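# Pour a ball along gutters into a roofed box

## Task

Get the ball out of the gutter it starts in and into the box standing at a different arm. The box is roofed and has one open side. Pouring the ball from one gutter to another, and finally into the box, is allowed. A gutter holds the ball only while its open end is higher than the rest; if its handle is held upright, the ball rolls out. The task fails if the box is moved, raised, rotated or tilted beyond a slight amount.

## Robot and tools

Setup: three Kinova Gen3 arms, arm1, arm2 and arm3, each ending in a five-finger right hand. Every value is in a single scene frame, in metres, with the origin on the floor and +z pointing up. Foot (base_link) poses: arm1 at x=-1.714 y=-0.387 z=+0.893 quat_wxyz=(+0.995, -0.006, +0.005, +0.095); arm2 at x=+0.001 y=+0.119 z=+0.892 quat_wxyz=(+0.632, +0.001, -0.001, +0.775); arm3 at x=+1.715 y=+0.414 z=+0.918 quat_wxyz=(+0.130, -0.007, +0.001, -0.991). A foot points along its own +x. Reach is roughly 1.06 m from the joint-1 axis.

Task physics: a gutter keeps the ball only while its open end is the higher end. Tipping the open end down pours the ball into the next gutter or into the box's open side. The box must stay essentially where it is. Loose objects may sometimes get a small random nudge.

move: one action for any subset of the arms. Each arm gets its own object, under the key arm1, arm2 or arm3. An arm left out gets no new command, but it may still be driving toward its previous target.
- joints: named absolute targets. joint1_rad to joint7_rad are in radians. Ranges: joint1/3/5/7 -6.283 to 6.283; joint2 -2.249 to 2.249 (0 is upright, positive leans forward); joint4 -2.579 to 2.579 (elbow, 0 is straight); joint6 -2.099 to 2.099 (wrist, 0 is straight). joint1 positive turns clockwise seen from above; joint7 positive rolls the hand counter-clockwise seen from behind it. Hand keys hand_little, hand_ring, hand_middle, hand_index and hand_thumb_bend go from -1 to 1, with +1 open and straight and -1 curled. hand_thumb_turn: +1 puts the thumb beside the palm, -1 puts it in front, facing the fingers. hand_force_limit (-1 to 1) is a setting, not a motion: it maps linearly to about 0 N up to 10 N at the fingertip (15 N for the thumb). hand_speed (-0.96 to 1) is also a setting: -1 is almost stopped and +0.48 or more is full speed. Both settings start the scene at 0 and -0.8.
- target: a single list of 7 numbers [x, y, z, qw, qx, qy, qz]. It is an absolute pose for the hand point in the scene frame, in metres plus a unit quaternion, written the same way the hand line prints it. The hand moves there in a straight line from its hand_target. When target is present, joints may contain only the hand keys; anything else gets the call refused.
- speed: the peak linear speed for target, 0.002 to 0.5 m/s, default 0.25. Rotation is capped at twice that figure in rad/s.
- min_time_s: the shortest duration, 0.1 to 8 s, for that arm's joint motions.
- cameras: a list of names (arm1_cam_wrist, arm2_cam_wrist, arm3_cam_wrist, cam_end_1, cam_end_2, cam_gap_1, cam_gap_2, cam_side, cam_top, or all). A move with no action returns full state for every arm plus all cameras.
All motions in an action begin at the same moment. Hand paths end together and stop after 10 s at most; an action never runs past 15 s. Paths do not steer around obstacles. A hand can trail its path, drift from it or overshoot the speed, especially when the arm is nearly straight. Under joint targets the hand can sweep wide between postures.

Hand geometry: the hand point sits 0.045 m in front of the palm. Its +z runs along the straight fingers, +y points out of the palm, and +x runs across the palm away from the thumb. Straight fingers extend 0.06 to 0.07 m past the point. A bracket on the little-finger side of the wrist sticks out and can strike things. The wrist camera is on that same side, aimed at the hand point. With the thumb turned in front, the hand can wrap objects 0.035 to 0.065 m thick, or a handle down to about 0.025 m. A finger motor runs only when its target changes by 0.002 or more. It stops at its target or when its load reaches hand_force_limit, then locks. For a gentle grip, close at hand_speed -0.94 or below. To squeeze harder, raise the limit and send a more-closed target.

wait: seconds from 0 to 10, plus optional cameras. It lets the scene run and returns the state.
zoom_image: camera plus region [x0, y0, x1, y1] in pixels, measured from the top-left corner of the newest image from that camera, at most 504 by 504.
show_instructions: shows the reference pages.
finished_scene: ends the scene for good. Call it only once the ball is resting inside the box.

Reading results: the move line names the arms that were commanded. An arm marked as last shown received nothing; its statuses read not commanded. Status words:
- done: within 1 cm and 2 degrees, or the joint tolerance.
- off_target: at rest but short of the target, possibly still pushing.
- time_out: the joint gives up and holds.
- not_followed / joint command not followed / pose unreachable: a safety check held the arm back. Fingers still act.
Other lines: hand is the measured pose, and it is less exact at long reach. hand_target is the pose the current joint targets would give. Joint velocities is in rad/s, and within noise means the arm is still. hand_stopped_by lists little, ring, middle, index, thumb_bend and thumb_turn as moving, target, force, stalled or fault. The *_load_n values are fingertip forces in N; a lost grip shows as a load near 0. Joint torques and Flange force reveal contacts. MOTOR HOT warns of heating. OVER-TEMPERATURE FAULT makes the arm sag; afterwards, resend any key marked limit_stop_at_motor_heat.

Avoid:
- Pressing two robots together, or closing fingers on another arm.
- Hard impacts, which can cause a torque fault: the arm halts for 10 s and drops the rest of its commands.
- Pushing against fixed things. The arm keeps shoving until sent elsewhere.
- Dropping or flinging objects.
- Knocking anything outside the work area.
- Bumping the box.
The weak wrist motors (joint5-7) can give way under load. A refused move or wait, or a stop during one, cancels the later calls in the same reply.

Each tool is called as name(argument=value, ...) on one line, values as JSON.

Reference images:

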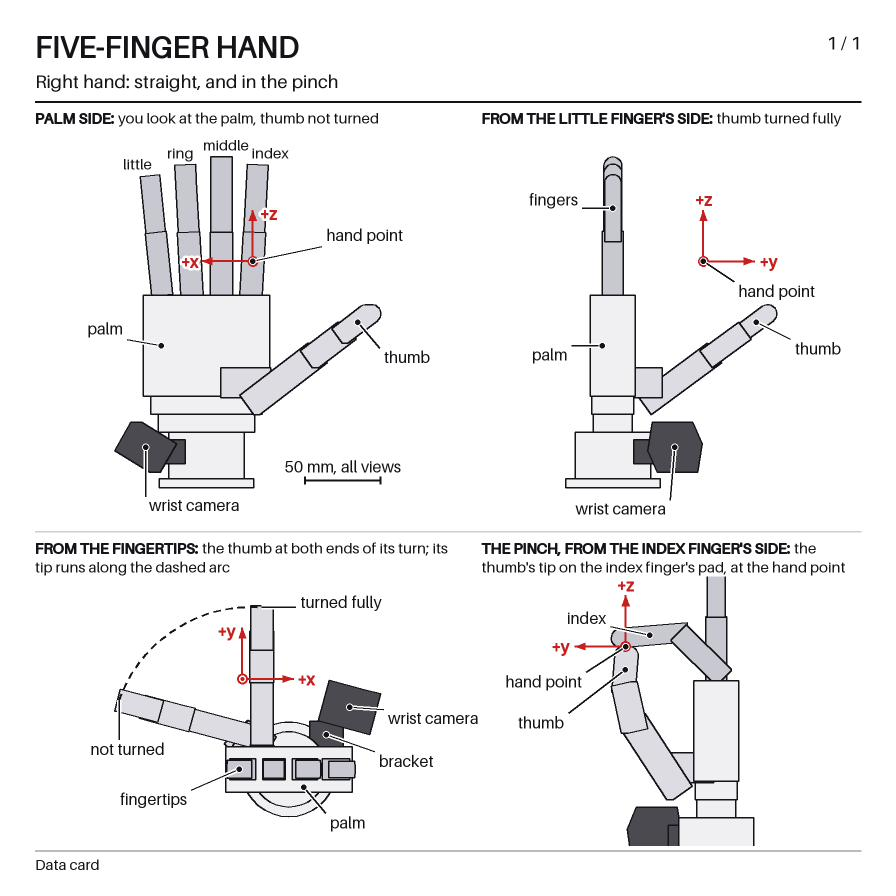

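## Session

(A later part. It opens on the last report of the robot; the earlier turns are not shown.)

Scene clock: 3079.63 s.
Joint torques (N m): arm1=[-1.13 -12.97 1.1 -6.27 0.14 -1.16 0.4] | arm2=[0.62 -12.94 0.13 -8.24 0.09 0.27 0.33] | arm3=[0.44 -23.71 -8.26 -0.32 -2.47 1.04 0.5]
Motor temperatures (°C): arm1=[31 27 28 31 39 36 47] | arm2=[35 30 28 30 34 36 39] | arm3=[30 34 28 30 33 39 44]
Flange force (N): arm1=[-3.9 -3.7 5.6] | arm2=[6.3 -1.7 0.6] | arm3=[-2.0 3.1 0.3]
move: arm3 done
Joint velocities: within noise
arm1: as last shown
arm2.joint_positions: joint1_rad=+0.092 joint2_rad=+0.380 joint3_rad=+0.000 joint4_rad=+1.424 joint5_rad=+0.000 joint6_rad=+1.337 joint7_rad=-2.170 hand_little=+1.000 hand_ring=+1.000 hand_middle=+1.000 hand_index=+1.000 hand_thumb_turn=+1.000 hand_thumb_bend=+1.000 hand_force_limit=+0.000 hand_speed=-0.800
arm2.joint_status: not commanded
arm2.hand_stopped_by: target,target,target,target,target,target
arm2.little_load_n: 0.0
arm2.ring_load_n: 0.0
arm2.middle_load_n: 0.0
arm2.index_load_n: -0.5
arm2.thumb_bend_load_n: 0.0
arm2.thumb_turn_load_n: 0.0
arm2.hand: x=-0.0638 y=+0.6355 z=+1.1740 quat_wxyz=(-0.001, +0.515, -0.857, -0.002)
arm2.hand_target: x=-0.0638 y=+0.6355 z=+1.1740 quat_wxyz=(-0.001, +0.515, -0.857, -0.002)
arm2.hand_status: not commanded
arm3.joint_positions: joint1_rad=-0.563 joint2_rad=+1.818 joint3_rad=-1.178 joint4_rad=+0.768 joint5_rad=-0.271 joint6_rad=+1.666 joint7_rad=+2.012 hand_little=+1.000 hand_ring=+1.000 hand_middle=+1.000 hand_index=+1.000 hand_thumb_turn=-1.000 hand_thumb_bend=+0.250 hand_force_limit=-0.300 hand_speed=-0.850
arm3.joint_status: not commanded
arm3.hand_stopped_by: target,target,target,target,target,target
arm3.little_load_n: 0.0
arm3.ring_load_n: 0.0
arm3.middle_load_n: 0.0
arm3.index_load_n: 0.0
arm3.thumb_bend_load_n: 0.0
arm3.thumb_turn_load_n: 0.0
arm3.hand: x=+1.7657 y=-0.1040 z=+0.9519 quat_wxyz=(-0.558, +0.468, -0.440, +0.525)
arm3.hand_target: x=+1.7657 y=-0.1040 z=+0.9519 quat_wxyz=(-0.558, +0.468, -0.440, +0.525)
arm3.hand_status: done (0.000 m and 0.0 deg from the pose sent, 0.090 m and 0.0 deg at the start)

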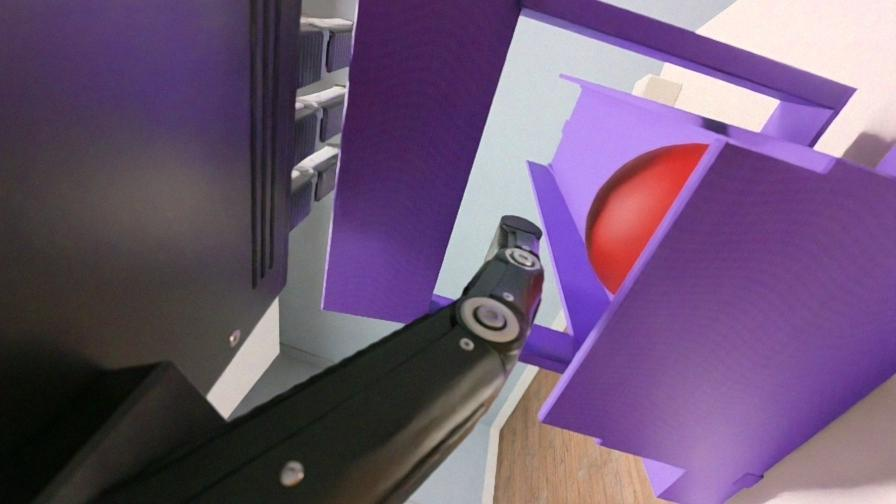

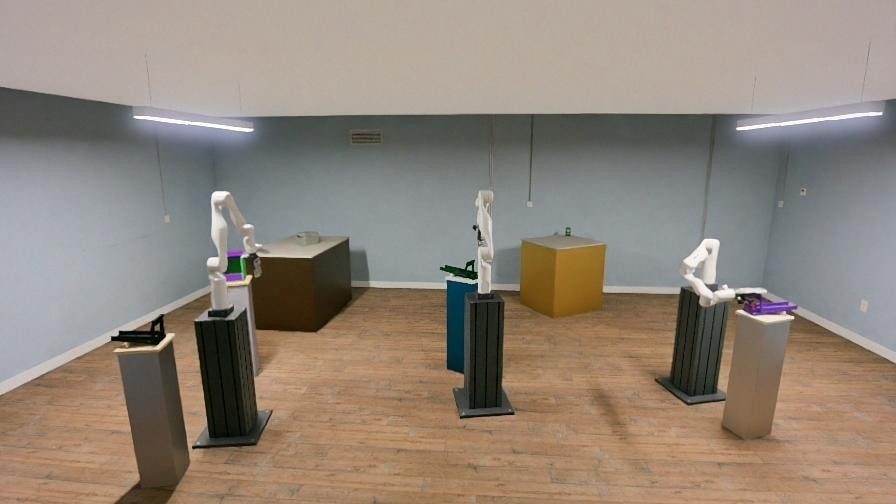

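move(arm3={"target": [1.7893, -0.1026, 0.9561, 0.558, -0.4682, 0.4404, -0.5249], "speed": 0.04}, cameras=["arm3_cam_wrist"])

move(arm3={"joints": {"hand_speed": -0.85, "hand_force_limit": -0.6, "hand_index": 0.02, "hand_middle": 0.02, "hand_ring": 0.02, "hand_little": 0.1}}, cameras=["arm3_cam_wrist", "cam_side"])

zoom_image(camera="arm3_cam_wrist", region=[280, 0, 780, 460])

Scene clock: 3100.17 s.
Joint torques (N m): arm1=[-1.14 -13 1.06 -6.27 0.13 -1.18 0.37] | arm2=[0.76 -12.93 0.11 -8.23 0.07 0.18 0.32] | arm3=[0.46 -23.23 -8.72 -0.06 -2.44 1.06 0.53]
Motor temperatures (°C): arm1=[31 27 28 31 38 36 47] | arm2=[35 30 28 30 34 36 39] | arm3=[30 34 28 30 33 39 44]
Flange force (N): arm1=[-4.0 -3.8 5.6] | arm2=[6.3 -1.4 0.3] | arm3=[-1.7 3.2 0.0]
move: arm3 done
Joint velocities: within noise
arm1.joint_positions: joint1_rad=-1.300 joint2_rad=+0.200 joint3_rad=+0.000 joint4_rad=+2.182 joint5_rad=+0.000 joint6_rad=+0.427 joint7_rad=-1.571 hand_little=+1.000 hand_ring=+1.000 hand_middle=+1.000 hand_index=+1.000 hand_thumb_turn=+1.000 hand_thumb_bend=+1.000 hand_force_limit=+0.000 hand_speed=-0.800
arm1.joint_status: not commanded
arm1.hand_stopped_by: target,target,target,target,target,target
arm1.little_load_n: 0.0
arm1.ring_load_n: 0.0
arm1.middle_load_n: 0.0
arm1.index_load_n: 0.0
arm1.thumb_bend_load_n: 0.0
arm1.thumb_turn_load_n: 0.0
arm1.hand: x=-1.7128 y=+0.0512 z=+1.0622 quat_wxyz=(-0.114, +0.669, -0.726, -0.111)
arm1.hand_target: x=-1.7128 y=+0.0512 z=+1.0622 quat_wxyz=(-0.114, +0.669, -0.726, -0.111)
arm1.hand_status: not commanded
arm2: as last shown
arm2.index_load_n: 0.0
arm3.joint_positions: joint1_rad=-0.562 joint2_rad=+1.808 joint3_rad=-1.182 joint4_rad=+0.851 joint5_rad=-0.274 joint6_rad=+1.589 joint7_rad=+2.024 hand_little=+1.000 hand_ring=+1.000 hand_middle=+1.000 hand_index=+1.000 hand_thumb_turn=-1.000 hand_thumb_bend=+0.250 hand_force_limit=-0.300 hand_speed=-0.850
arm3.joint_status: not commanded
arm3.hand_stopped_by: target,target,target,target,target,target
arm3.little_load_n: 0.0
arm3.ring_load_n: 0.0
arm3.middle_load_n: 0.0
arm3.index_load_n: 0.0
arm3.thumb_bend_load_n: 0.0
arm3.thumb_turn_load_n: 0.0
arm3.hand: x=+1.7893 y=-0.1026 z=+0.9561 quat_wxyz=(-0.558, +0.468, -0.440, +0.525)
arm3.hand_target: x=+1.7893 y=-0.1026 z=+0.9561 quat_wxyz=(-0.558, +0.468, -0.440, +0.525)
arm3.hand_status: done (0.000 m and 0.0 deg from the pose sent, 0.024 m and 0.0 deg at the start)

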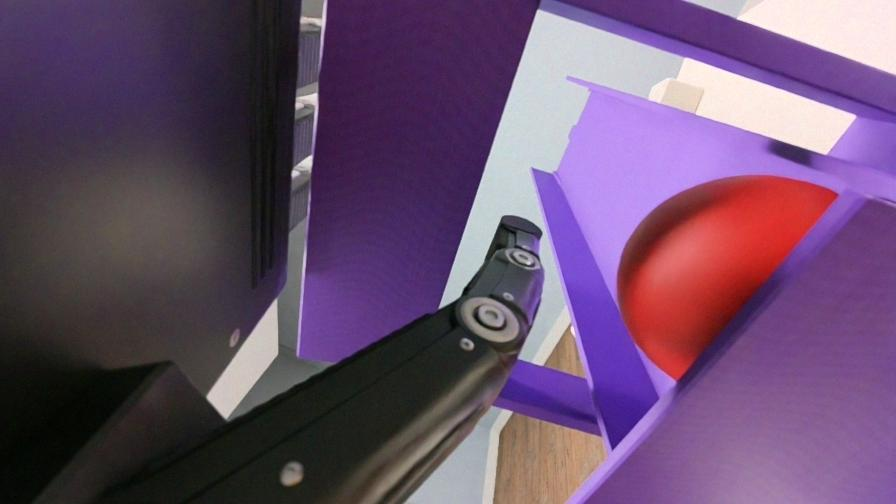

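Scene clock: 3103.00 s.
Joint torques (N m): arm1=[-1.15 -12.93 1.06 -6.27 0.15 -1.18 0.38] | arm2=[0.68 -12.98 0.02 -8.3 0.09 0.15 0.3] | arm3=[2.26 -20.4 -4.82 -2.39 -0.07 -0.36 0.58]
Motor temperatures (°C): arm1=[31 27 28 31 38 36 47] | arm2=[35 30 28 30 34 36 39] | arm3=[30 34 28 30 33 39 44]
Flange force (N): arm1=[-3.9 -3.9 5.4] | arm2=[6.3 -1.7 0.4] | arm3=[-2.9 -5.7 5.3]
move: arm3 done
Joint velocities: within noise
arm1, arm2: as last shown
arm2.thumb_turn_load_n: -0.5
arm3.joint_positions: joint1_rad=-0.562 joint2_rad=+1.808 joint3_rad=-1.183 joint4_rad=+0.851 joint5_rad=-0.274 joint6_rad=+1.589 joint7_rad=+2.024 hand_little=+0.100 hand_ring=+0.020 hand_middle=+0.020 hand_index=+0.020 hand_thumb_turn=-1.000 hand_thumb_bend=+0.250 hand_force_limit=-0.600 hand_speed=-0.850
arm3.joint_status: all done
arm3.hand_stopped_by: target,target,target,target,target,target
arm3.little_load_n: 0.0
arm3.ring_load_n: 1.0
arm3.middle_load_n: 0.5
arm3.index_load_n: 0.5
arm3.thumb_bend_load_n: 0.0
arm3.thumb_turn_load_n: 0.0
arm3.hand: x=+1.7893 y=-0.1026 z=+0.9562 quat_wxyz=(-0.558, +0.468, -0.440, +0.525)
arm3.hand_target: x=+1.7893 y=-0.1026 z=+0.9561 quat_wxyz=(-0.558, +0.468, -0.440, +0.525)
arm3.hand_status: not commanded

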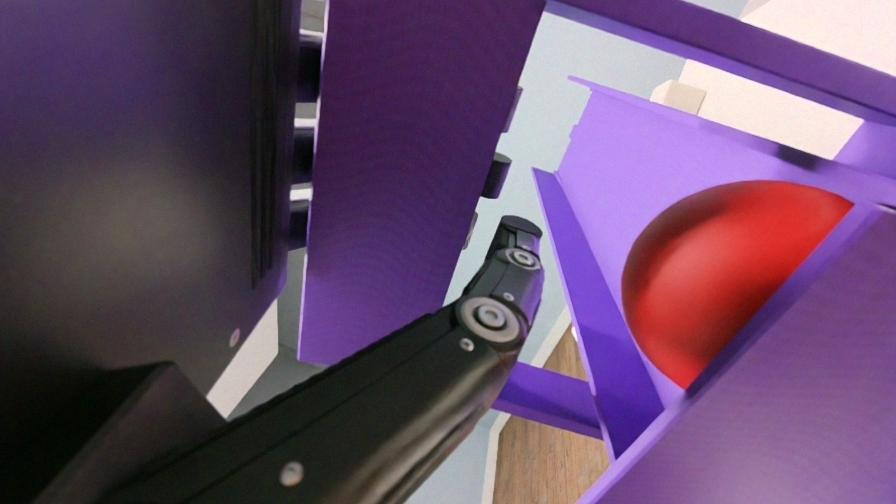

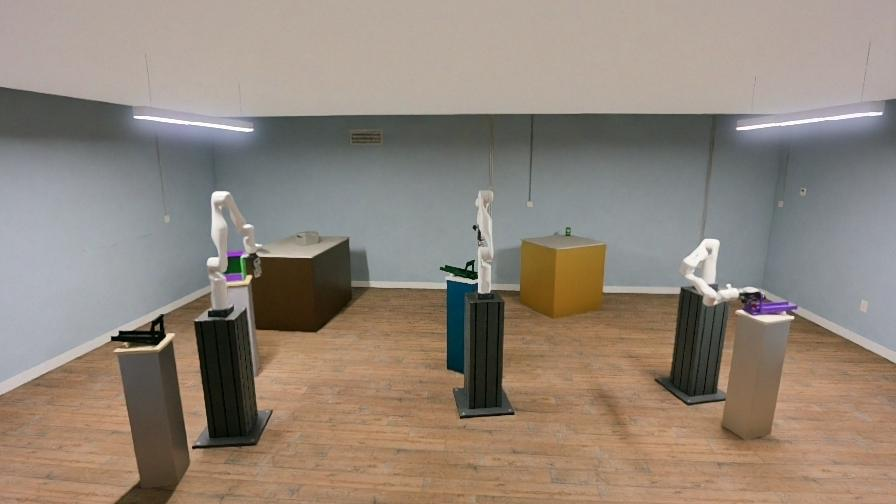

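Scaled by 1.008 from the camera's image (finer frame: 1280x720).

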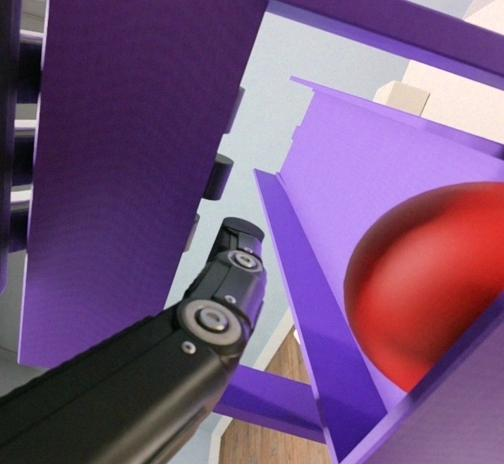

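move(arm3={"joints": {"hand_speed": -0.94, "hand_force_limit": 0.0, "hand_thumb_bend": -0.3}}, cameras=["arm3_cam_wrist"])

zoom_image(camera="arm3_cam_wrist", region=[280, 0, 780, 460])

Scene clock: 3130.47 s.
Joint torques (N m): arm1=[-1.13 -12.96 1.13 -6.32 0.1 -1.19 0.44] | arm2=[0.61 -12.91 0.09 -8.27 0.09 0.21 0.3] | arm3=[1.98 -20.69 -5.33 -1.78 -0.44 0.04 0.41]
Motor temperatures (°C): arm1=[31 27 28 31 38 36 47] | arm2=[35 30 28 30 34 36 39] | arm3=[30 34 28 30 33 39 44]
Flange force (N): arm1=[-3.8 -3.4 5.5] | arm2=[6.3 -1.8 0.5] | arm3=[-2.0 -4.1 4.4]
move: arm3 off_target
Joint velocities: within noise
arm1, arm2: as last shown
arm2.thumb_turn_load_n: 0.0
arm3.joint_positions: joint1_rad=-0.562 joint2_rad=+1.808 joint3_rad=-1.182 joint4_rad=+0.851 joint5_rad=-0.274 joint6_rad=+1.589 joint7_rad=+2.024 hand_little=+0.100 hand_ring=+0.020 hand_middle=+0.020 hand_index=+0.020 hand_thumb_turn=-1.000 hand_thumb_bend=+0.065 hand_force_limit=+0.000 hand_speed=-0.940
arm3.joint_status: hand_thumb_bend off_target (ended at +0.065, target -0.300); the others done
arm3.hand_stopped_by: target,target,target,target,force,target
arm3.little_load_n: 0.0
arm3.ring_load_n: 1.0
arm3.middle_load_n: 0.5
arm3.index_load_n: 0.5
arm3.thumb_bend_load_n: 7.5
arm3.thumb_turn_load_n: 0.5
arm3.hand: x=+1.7893 y=-0.1026 z=+0.9561 quat_wxyz=(-0.558, +0.468, -0.440, +0.525)
arm3.hand_target: x=+1.7893 y=-0.1026 z=+0.9561 quat_wxyz=(-0.558, +0.468, -0.440, +0.525)
arm3.hand_status: not commanded

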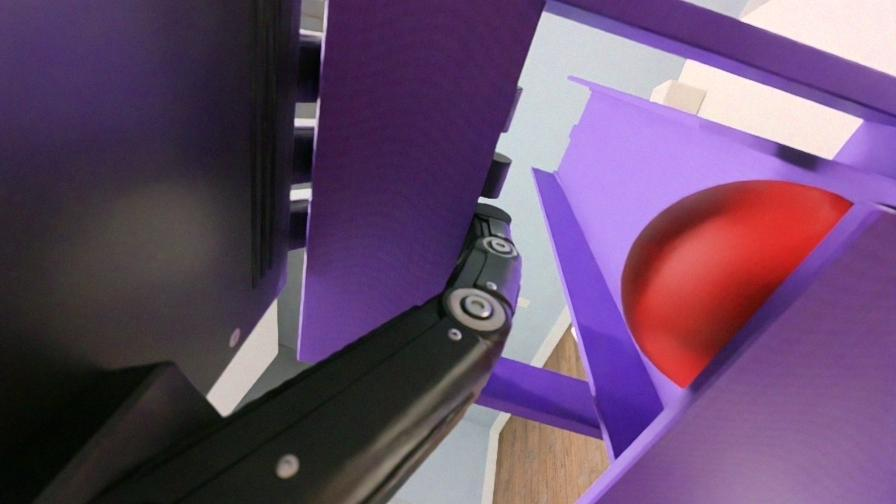

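Scaled by 1.008 from the camera's image (finer frame: 1280x720).

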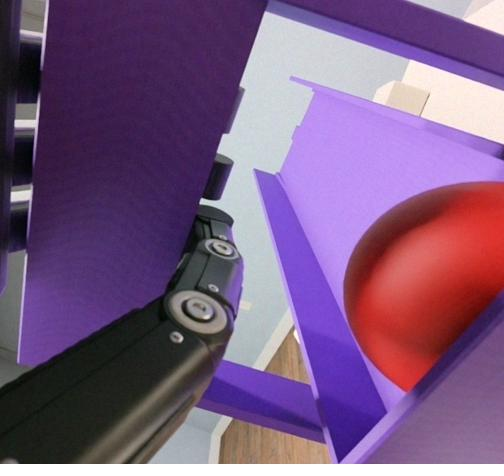

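move(arm3={"joints": {"hand_speed": -0.94, "hand_force_limit": 0.0, "hand_index": -0.1, "hand_middle": -0.1, "hand_ring": -0.06, "hand_little": 0.0}})

move(arm3={"joints": {"hand_speed": -0.94, "hand_force_limit": 0.4, "hand_thumb_bend": -0.4}}, cameras=["arm3_cam_wrist"])

zoom_image(camera="arm3_cam_wrist", region=[280, 0, 780, 460])

Scene clock: 3143.40 s.
Joint torques (N m): arm1=[-1.12 -12.97 1.16 -6.23 0.15 -1.21 0.37] | arm2=[0.67 -12.94 0.04 -8.26 0.09 0.19 0.34] | arm3=[1.11 -19.58 -4.78 -1.74 -0.07 -0.42 0.6]
Motor temperatures (°C): arm1=[31 27 28 31 38 36 47] | arm2=[35 30 28 30 34 36 39] | arm3=[30 33 28 30 33 39 44]
Flange force (N): arm1=[-4.1 -3.9 5.4] | arm2=[6.3 -1.6 0.5] | arm3=[-2.9 -6.8 3.3]
move: arm3 done
Joint velocities: within noise
arm1, arm2: as last shown
arm3.joint_positions: joint1_rad=-0.562 joint2_rad=+1.808 joint3_rad=-1.182 joint4_rad=+0.851 joint5_rad=-0.274 joint6_rad=+1.589 joint7_rad=+2.024 hand_little=+0.000 hand_ring=-0.060 hand_middle=-0.099 hand_index=-0.099 hand_thumb_turn=-1.000 hand_thumb_bend=+0.066 hand_force_limit=+0.000 hand_speed=-0.940
arm3.joint_status: all done
arm3.hand_stopped_by: target,target,target,target,force,target
arm3.little_load_n: 0.0
arm3.ring_load_n: 0.0
arm3.middle_load_n: 2.0
arm3.index_load_n: 1.5
arm3.thumb_bend_load_n: 12.0
arm3.thumb_turn_load_n: 0.5
arm3.hand: x=+1.7893 y=-0.1026 z=+0.9561 quat_wxyz=(-0.558, +0.468, -0.440, +0.525)
arm3.hand_target: x=+1.7893 y=-0.1026 z=+0.9561 quat_wxyz=(-0.558, +0.468, -0.440, +0.525)
arm3.hand_status: not commanded
pictures: none

Scene clock: 3144.03 s.
Joint torques (N m): arm1=[-1.15 -12.96 1.11 -6.34 0.17 -1.2 0.41] | arm2=[0.64 -12.87 0.1 -8.35 0.07 0.19 0.29] | arm3=[1.14 -19.61 -4.81 -1.73 -0.07 -0.42 0.62]
Motor temperatures (°C): arm1=[31 27 28 31 38 36 47] | arm2=[35 30 28 30 34 36 39] | arm3=[30 33 28 30 33 39 44]
Flange force (N): arm1=[-3.7 -3.8 5.5] | arm2=[6.7 -2.0 0.6] | arm3=[-2.8 -6.8 3.2]
move: arm3 off_target
Joint velocities: within noise
arm1, arm2: as last shown
arm1.little_load_n: -0.5
arm3.joint_positions: joint1_rad=-0.562 joint2_rad=+1.808 joint3_rad=-1.182 joint4_rad=+0.851 joint5_rad=-0.274 joint6_rad=+1.589 joint7_rad=+2.024 hand_little=+0.000 hand_ring=-0.060 hand_middle=-0.099 hand_index=-0.099 hand_thumb_turn=-1.000 hand_thumb_bend=+0.066 hand_force_limit=+0.400 hand_speed=-0.940
arm3.joint_status: hand_thumb_bend off_target (ended at +0.066, target -0.400); the others done
arm3.hand_stopped_by: target,target,target,target,force,target
arm3.little_load_n: 0.0
arm3.ring_load_n: 0.5
arm3.middle_load_n: 2.0
arm3.index_load_n: 2.0
arm3.thumb_bend_load_n: 12.0
arm3.thumb_turn_load_n: 0.5
arm3.hand: x=+1.7893 y=-0.1026 z=+0.9561 quat_wxyz=(-0.558, +0.468, -0.440, +0.525)
arm3.hand_target: x=+1.7893 y=-0.1026 z=+0.9561 quat_wxyz=(-0.558, +0.468, -0.440, +0.525)
arm3.hand_status: not commanded

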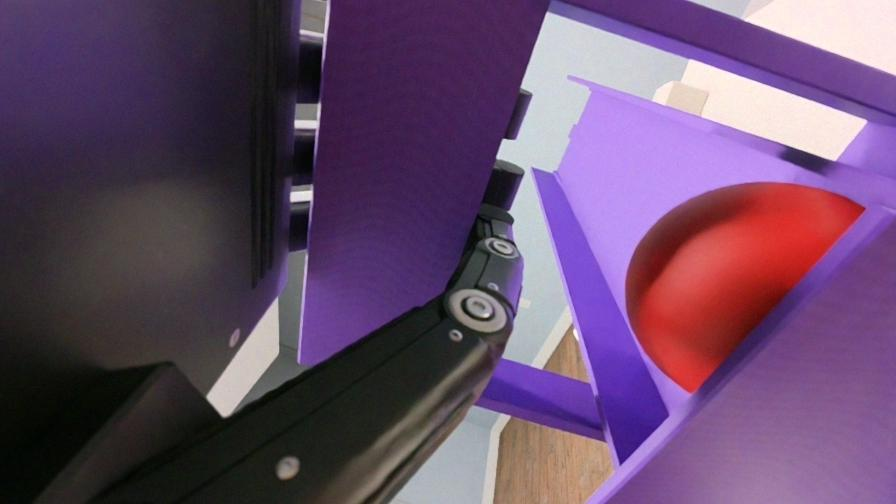

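Scaled by 1.008 from the camera's image (finer frame: 1280x720).

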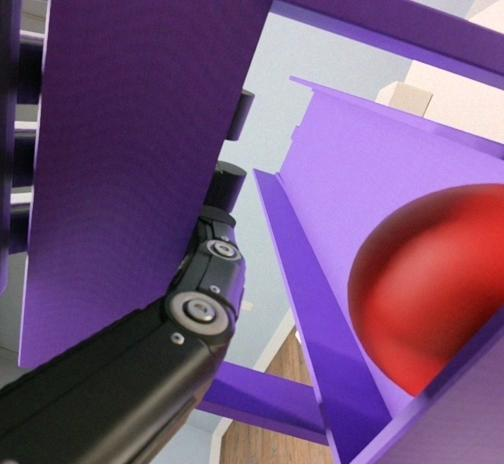

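move(arm3={"target": [1.7893, -0.1026, 0.9711, 0.558, -0.4682, 0.4404, -0.5249], "speed": 0.03}, cameras=["arm3_cam_wrist", "cam_side", "cam_end_2"])

zoom_image(camera="cam_side", region=[720, 250, 810, 330])

zoom_image(camera="cam_end_2", region=[250, 240, 350, 390])

Scene clock: 3155.93 s.
Joint torques (N m): arm1=[-1.11 -12.96 1.1 -6.33 0.14 -1.17 0.39] | arm2=[0.69 -12.96 0.06 -8.26 0.07 0.22 0.28] | arm3=[0.46 -23.94 -9.94 0.16 -3.15 1.35 0.49]
Motor temperatures (°C): arm1=[31 27 28 31 38 36 47] | arm2=[35 30 28 30 34 36 39] | arm3=[30 33 28 30 33 39 44]
Flange force (N): arm1=[-3.7 -3.7 5.6] | arm2=[6.2 -1.6 0.5] | arm3=[-1.6 5.6 -0.5]
move: arm3 done
Joint velocities: within noise
arm1, arm2: as last shown
arm1.little_load_n: 0.0
arm1.middle_load_n: 0.5
arm3.joint_positions: joint1_rad=-0.549 joint2_rad=+1.784 joint3_rad=-1.189 joint4_rad=+0.885 joint5_rad=-0.282 joint6_rad=+1.571 joint7_rad=+2.010 hand_little=+0.000 hand_ring=-0.060 hand_middle=-0.099 hand_index=-0.099 hand_thumb_turn=-1.000 hand_thumb_bend=+0.066 hand_force_limit=+0.400 hand_speed=-0.940
arm3.joint_status: not commanded
arm3.hand_stopped_by: target,target,target,target,force,target
arm3.little_load_n: 0.0
arm3.ring_load_n: 0.0
arm3.middle_load_n: 0.5
arm3.index_load_n: 1.0
arm3.thumb_bend_load_n: 12.5
arm3.thumb_turn_load_n: 1.0
arm3.hand: x=+1.7893 y=-0.1026 z=+0.9711 quat_wxyz=(-0.558, +0.468, -0.440, +0.525)
arm3.hand_target: x=+1.7893 y=-0.1026 z=+0.9711 quat_wxyz=(-0.558, +0.468, -0.440, +0.525)
arm3.hand_status: done (0.000 m and 0.0 deg from the pose sent, 0.015 m and 0.0 deg at the start)
pictures: arm3_cam_wrist, cam_end_2, cam_side

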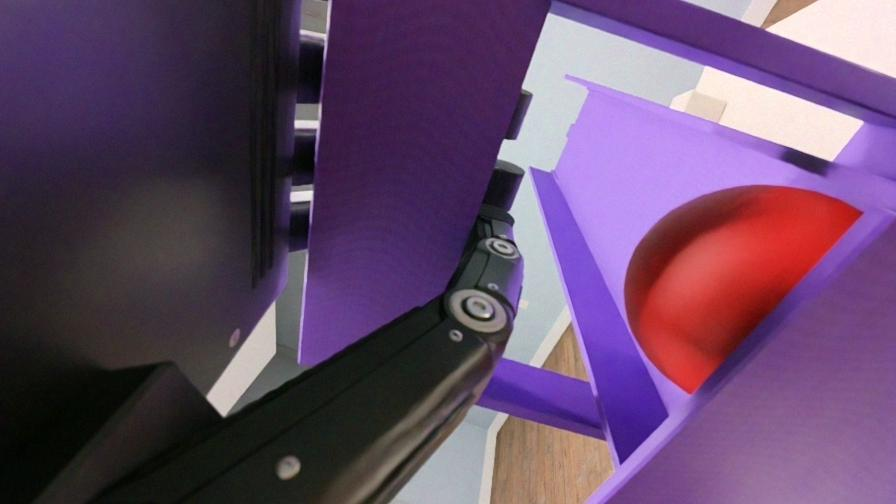

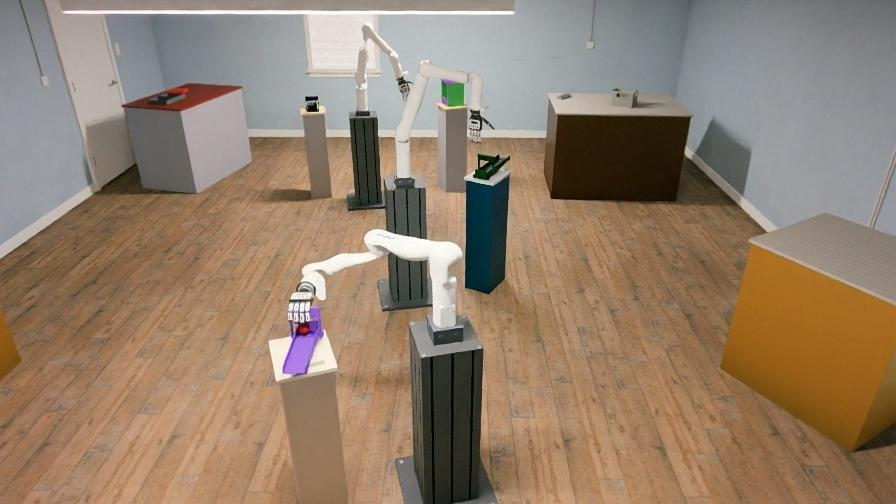

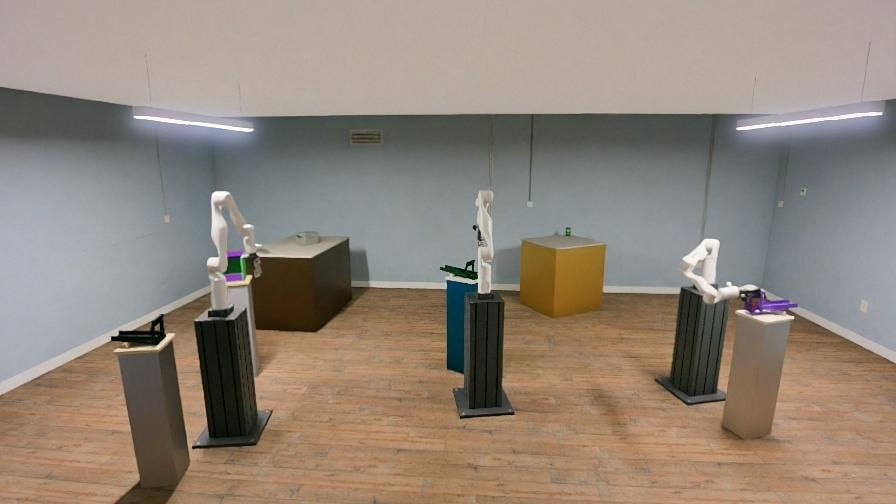

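Scaled by 5.600 from the camera's image (finer frame: 1280x720).

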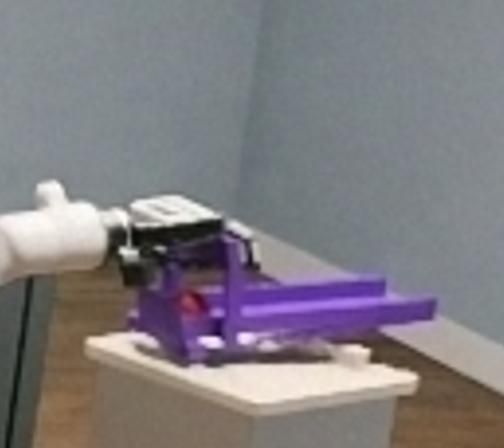

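Scaled by 3.360 from the camera's image (finer frame: 1280x720).

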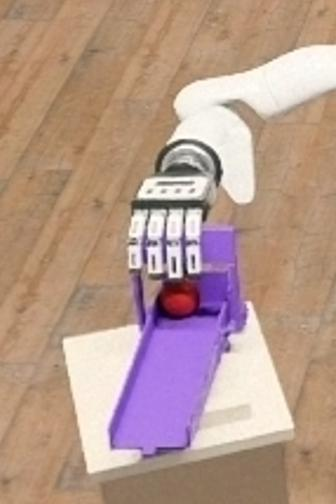

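move(arm3={"target": [1.783, -0.1026, 1.12, 0.5893, -0.4281, 0.4027, -0.5544], "speed": 0.08}, cameras=["arm3_cam_wrist", "cam_side", "cam_end_2"])

zoom_image(camera="cam_side", region=[700, 220, 820, 340])

Scene clock: 3250.40 s.
Joint torques (N m): arm1=[-1.17 -12.91 1.13 -6.28 0.12 -1.15 0.36] | arm2=[0.63 -12.93 0.09 -8.33 0.11 0.21 0.27] | arm3=[0.46 -23.6 -10.92 -0.45 -3.24 0.9 0.54]
Motor temperatures (°C): arm1=[31 27 28 31 38 36 47] | arm2=[35 30 28 30 33 36 38] | arm3=[30 34 28 30 33 39 44]
Flange force (N): arm1=[-3.8 -4.0 5.5] | arm2=[6.4 -1.9 0.7] | arm3=[-1.1 5.8 -1.6]
move: arm3 done
Joint velocities: within noise
arm1, arm2: as last shown
arm1.middle_load_n: 0.0
arm3.joint_positions: joint1_rad=-0.479 joint2_rad=+1.644 joint3_rad=-1.298 joint4_rad=+1.041 joint5_rad=-0.431 joint6_rad=+1.523 joint7_rad=+1.879 hand_little=+0.000 hand_ring=-0.060 hand_middle=-0.099 hand_index=-0.099 hand_thumb_turn=-1.000 hand_thumb_bend=+0.066 hand_force_limit=+0.400 hand_speed=-0.940
arm3.joint_status: not commanded
arm3.hand_stopped_by: target,target,target,target,force,target
arm3.little_load_n: 0.0
arm3.ring_load_n: 0.0
arm3.middle_load_n: 0.5
arm3.index_load_n: 1.0
arm3.thumb_bend_load_n: 12.5
arm3.thumb_turn_load_n: 1.0
arm3.hand: x=+1.7830 y=-0.1026 z=+1.1200 quat_wxyz=(-0.589, +0.428, -0.403, +0.554)
arm3.hand_target: x=+1.7830 y=-0.1026 z=+1.1200 quat_wxyz=(-0.589, +0.428, -0.403, +0.554)
arm3.hand_status: done (0.000 m and 0.0 deg from the pose sent, 0.149 m and 8.0 deg at the start)
pictures: arm3_cam_wrist, cam_end_2, cam_side

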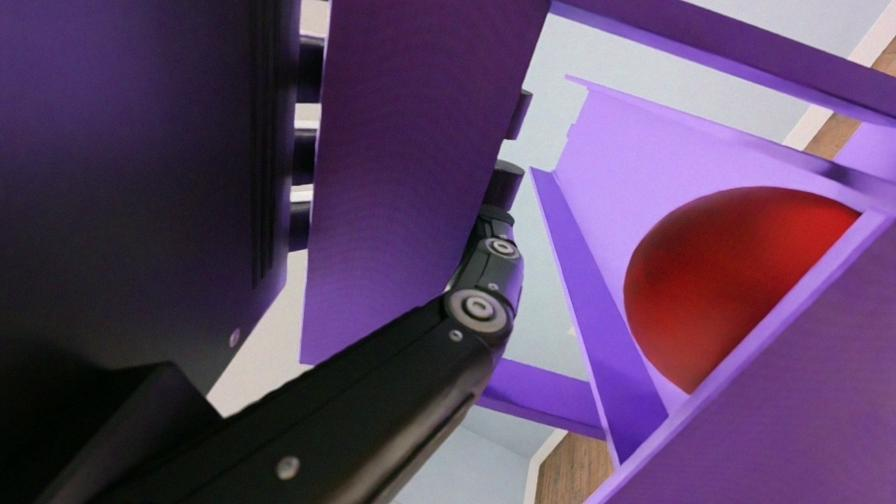

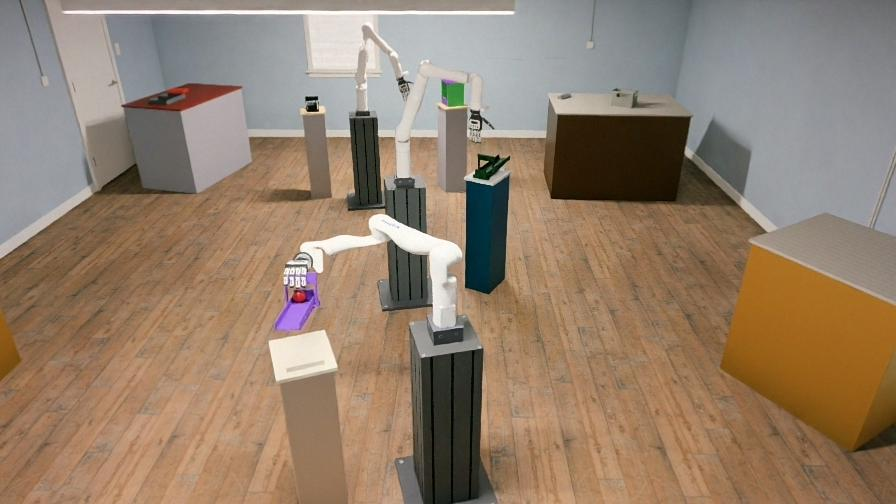

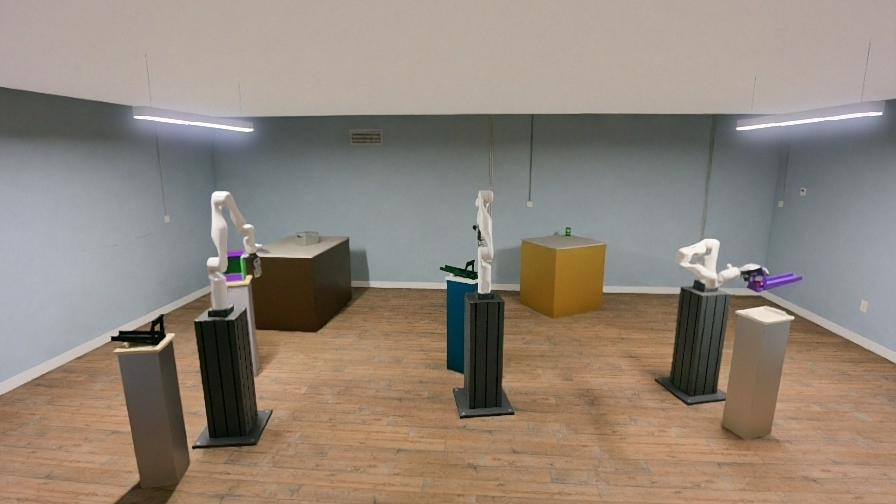

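Scaled by 4.200 from the camera's image (finer frame: 1280x720).

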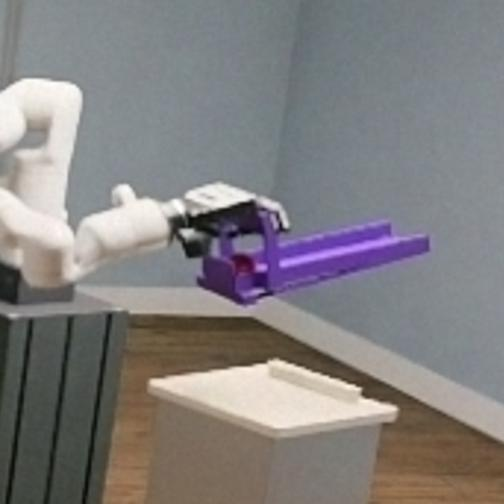

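move(arm3={"target": [1.7065, -0.2121, 1.12, 0.34167, -0.24816, 0.53271, -0.73343], "speed": 0.17}, cameras=["arm3_cam_wrist"])

Scene clock: 3262.77 s.
Joint torques (N m): arm1=[-1.11 -12.94 1.08 -6.33 0.17 -1.17 0.36] | arm2=[0.7 -12.94 0.11 -8.28 0.15 0.21 0.27] | arm3=[0.44 -20.38 -13.11 1.39 -1.85 2.01 0.5]
Motor temperatures (°C): arm1=[31 27 28 31 38 36 47] | arm2=[35 30 28 30 33 36 38] | arm3=[30 34 28 30 33 39 44]
Flange force (N): arm1=[-3.7 -3.9 5.5] | arm2=[6.4 -1.7 0.6] | arm3=[-1.2 6.0 -2.9]
move: arm3 done
Joint velocities: within noise
arm1: as last shown
arm2.joint_positions: joint1_rad=+0.092 joint2_rad=+0.380 joint3_rad=+0.000 joint4_rad=+1.424 joint5_rad=+0.000 joint6_rad=+1.337 joint7_rad=-2.170 hand_little=+1.000 hand_ring=+1.000 hand_middle=+1.000 hand_index=+1.000 hand_thumb_turn=+1.000 hand_thumb_bend=+1.000 hand_force_limit=+0.000 hand_speed=-0.800
arm2.joint_status: not commanded
arm2.hand_stopped_by: target,target,target,target,target,target
arm2.little_load_n: 0.0
arm2.ring_load_n: 0.0
arm2.middle_load_n: 0.0
arm2.index_load_n: 0.0
arm2.thumb_bend_load_n: 0.0
arm2.thumb_turn_load_n: 0.0
arm2.hand: x=-0.0638 y=+0.6355 z=+1.1740 quat_wxyz=(-0.001, +0.515, -0.857, -0.002)
arm2.hand_target: x=-0.0638 y=+0.6355 z=+1.1740 quat_wxyz=(-0.001, +0.515, -0.857, -0.002)
arm2.hand_status: not commanded
arm3.joint_positions: joint1_rad=-0.140 joint2_rad=+1.734 joint3_rad=-1.429 joint4_rad=+1.497 joint5_rad=-0.599 joint6_rad=+0.700 joint7_rad=+2.268 hand_little=+0.000 hand_ring=-0.060 hand_middle=-0.099 hand_index=-0.099 hand_thumb_turn=-1.000 hand_thumb_bend=+0.066 hand_force_limit=+0.400 hand_speed=-0.940
arm3.joint_status: not commanded
arm3.hand_stopped_by: target,target,target,target,force,target
arm3.little_load_n: 0.0
arm3.ring_load_n: 0.0
arm3.middle_load_n: 0.5
arm3.index_load_n: 0.5
arm3.thumb_bend_load_n: 12.5
arm3.thumb_turn_load_n: 1.0
arm3.hand: x=+1.7065 y=-0.2121 z=+1.1200 quat_wxyz=(-0.342, +0.248, -0.533, +0.733)
arm3.hand_target: x=+1.7065 y=-0.2121 z=+1.1200 quat_wxyz=(-0.342, +0.248, -0.533, +0.733)
arm3.hand_status: done (0.000 m and 0.0 deg from the pose sent, 0.134 m and 43.5 deg at the start)

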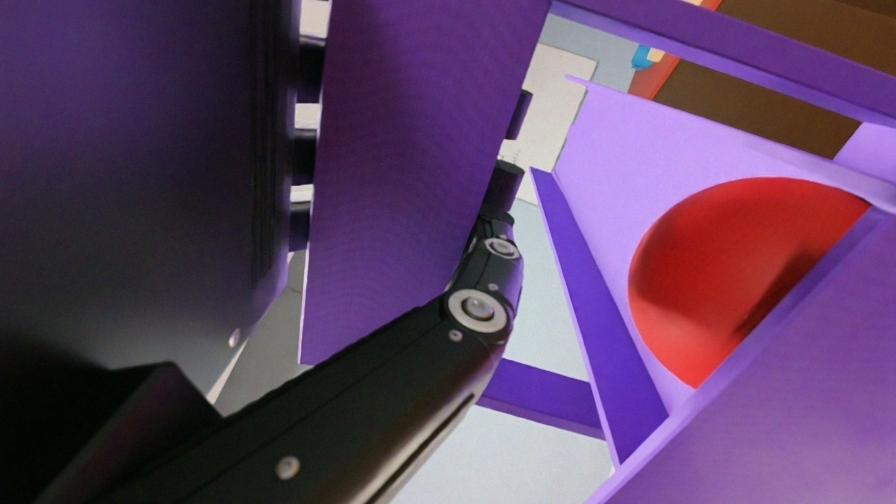

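move(arm3={"target": [1.6071, -0.2382, 1.12, 0.1958, -0.1422, 0.5703, -0.785], "speed": 0.15})

move(arm3={"target": [1.4867, -0.2222, 1.12, 0.0494, -0.0359, 0.5867, -0.8076], "speed": 0.12}, cameras=["arm3_cam_wrist", "cam_gap_2", "cam_side"])

Scene clock: 3288.13 s.
Joint torques (N m): arm1=[-1.11 -12.95 1.12 -6.27 0.11 -1.18 0.36] | arm2=[0.7 -12.88 0.1 -8.19 0.09 0.21 0.3] | arm3=[0.37 -18.98 -13.08 3.23 -0.89 2.56 0.49]
Motor temperatures (°C): arm1=[31 27 28 31 38 36 47] | arm2=[35 30 28 30 33 36 38] | arm3=[30 34 28 30 33 39 44]
Flange force (N): arm1=[-3.9 -3.8 5.5] | arm2=[6.3 -1.5 0.3] | arm3=[-1.6 6.0 -3.9]
move: arm3 done
Joint velocities: within noise
arm1.joint_positions: joint1_rad=-1.300 joint2_rad=+0.200 joint3_rad=+0.000 joint4_rad=+2.182 joint5_rad=+0.000 joint6_rad=+0.427 joint7_rad=-1.571 hand_little=+1.000 hand_ring=+1.000 hand_middle=+1.000 hand_index=+1.000 hand_thumb_turn=+1.000 hand_thumb_bend=+1.000 hand_force_limit=+0.000 hand_speed=-0.800
arm1.joint_status: not commanded
arm1.hand_stopped_by: target,target,target,target,target,target
arm1.little_load_n: 0.0
arm1.ring_load_n: 0.0
arm1.middle_load_n: 0.0
arm1.index_load_n: 0.0
arm1.thumb_bend_load_n: 0.0
arm1.thumb_turn_load_n: 0.0
arm1.hand: x=-1.7128 y=+0.0512 z=+1.0622 quat_wxyz=(-0.114, +0.669, -0.726, -0.111)
arm1.hand_target: x=-1.7128 y=+0.0512 z=+1.0622 quat_wxyz=(-0.114, +0.669, -0.726, -0.111)
arm1.hand_status: not commanded
arm2: as last shown
arm3.joint_positions: joint1_rad=+0.025 joint2_rad=+1.905 joint3_rad=-1.612 joint4_rad=+1.662 joint5_rad=-0.656 joint6_rad=+0.306 joint7_rad=+2.509 hand_little=+0.000 hand_ring=-0.060 hand_middle=-0.099 hand_index=-0.099 hand_thumb_turn=-1.000 hand_thumb_bend=+0.066 hand_force_limit=+0.400 hand_speed=-0.940
arm3.joint_status: not commanded
arm3.hand_stopped_by: target,target,target,target,force,target
arm3.little_load_n: 0.0
arm3.ring_load_n: 0.0
arm3.middle_load_n: 0.5
arm3.index_load_n: 0.5
arm3.thumb_bend_load_n: 13.0
arm3.thumb_turn_load_n: 1.0
arm3.hand: x=+1.6071 y=-0.2382 z=+1.1200 quat_wxyz=(-0.196, +0.142, -0.570, +0.785)
arm3.hand_target: x=+1.6071 y=-0.2382 z=+1.1200 quat_wxyz=(-0.196, +0.142, -0.570, +0.785)
arm3.hand_status: done (0.000 m and 0.0 deg from the pose sent, 0.103 m and 21.9 deg at the start)
pictures: none

Scene clock: 3290.20 s.
Joint torques (N m): arm1=[-1.13 -12.93 1.08 -6.32 0.13 -1.18 0.35] | arm2=[0.65 -12.95 -0.02 -8.34 0.1 0.21 0.3] | arm3=[0.33 -17.69 -11.47 5.39 -0.26 2.88 0.51]
Motor temperatures (°C): arm1=[31 27 28 31 38 36 47] | arm2=[35 30 28 30 33 36 38] | arm3=[30 34 28 30 33 39 44]
Flange force (N): arm1=[-3.7 -3.9 5.5] | arm2=[6.5 -1.9 0.7] | arm3=[-2.3 6.0 -4.9]
move: arm3 done
Joint velocities: within noise
arm1, arm2: as last shown
arm1.ring_load_n: -0.5
arm3.joint_positions: joint1_rad=+0.158 joint2_rad=+2.156 joint3_rad=-1.863 joint4_rad=+1.805 joint5_rad=-0.579 joint6_rad=-0.059 joint7_rad=+2.687 hand_little=+0.000 hand_ring=-0.060 hand_middle=-0.099 hand_index=-0.099 hand_thumb_turn=-1.000 hand_thumb_bend=+0.066 hand_force_limit=+0.400 hand_speed=-0.940
arm3.joint_status: not commanded
arm3.hand_stopped_by: target,target,target,target,force,target
arm3.little_load_n: 0.0
arm3.ring_load_n: 0.0
arm3.middle_load_n: 0.5
arm3.index_load_n: 1.0
arm3.thumb_bend_load_n: 13.0
arm3.thumb_turn_load_n: 1.0
arm3.hand: x=+1.4867 y=-0.2222 z=+1.1200 quat_wxyz=(-0.049, +0.036, -0.587, +0.808)
arm3.hand_target: x=+1.4867 y=-0.2222 z=+1.1200 quat_wxyz=(-0.049, +0.036, -0.587, +0.808)
arm3.hand_status: done (0.000 m and 0.0 deg from the pose sent, 0.121 m and 21.0 deg at the start)

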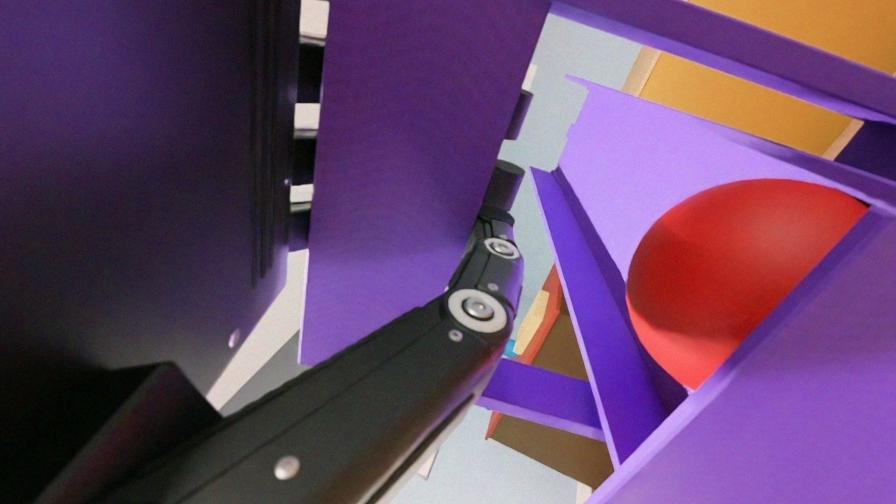

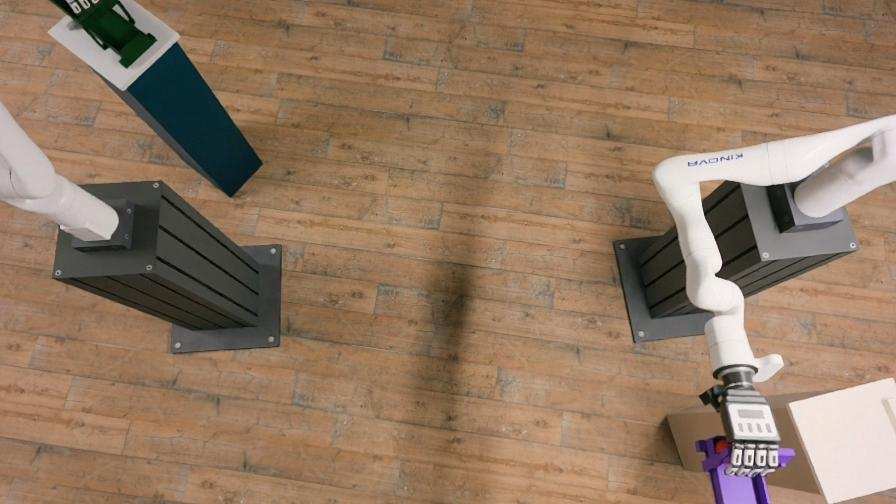

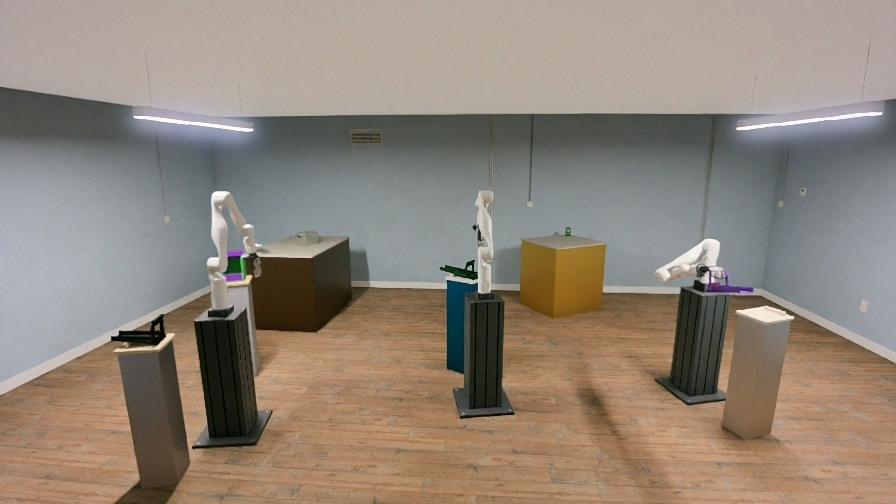

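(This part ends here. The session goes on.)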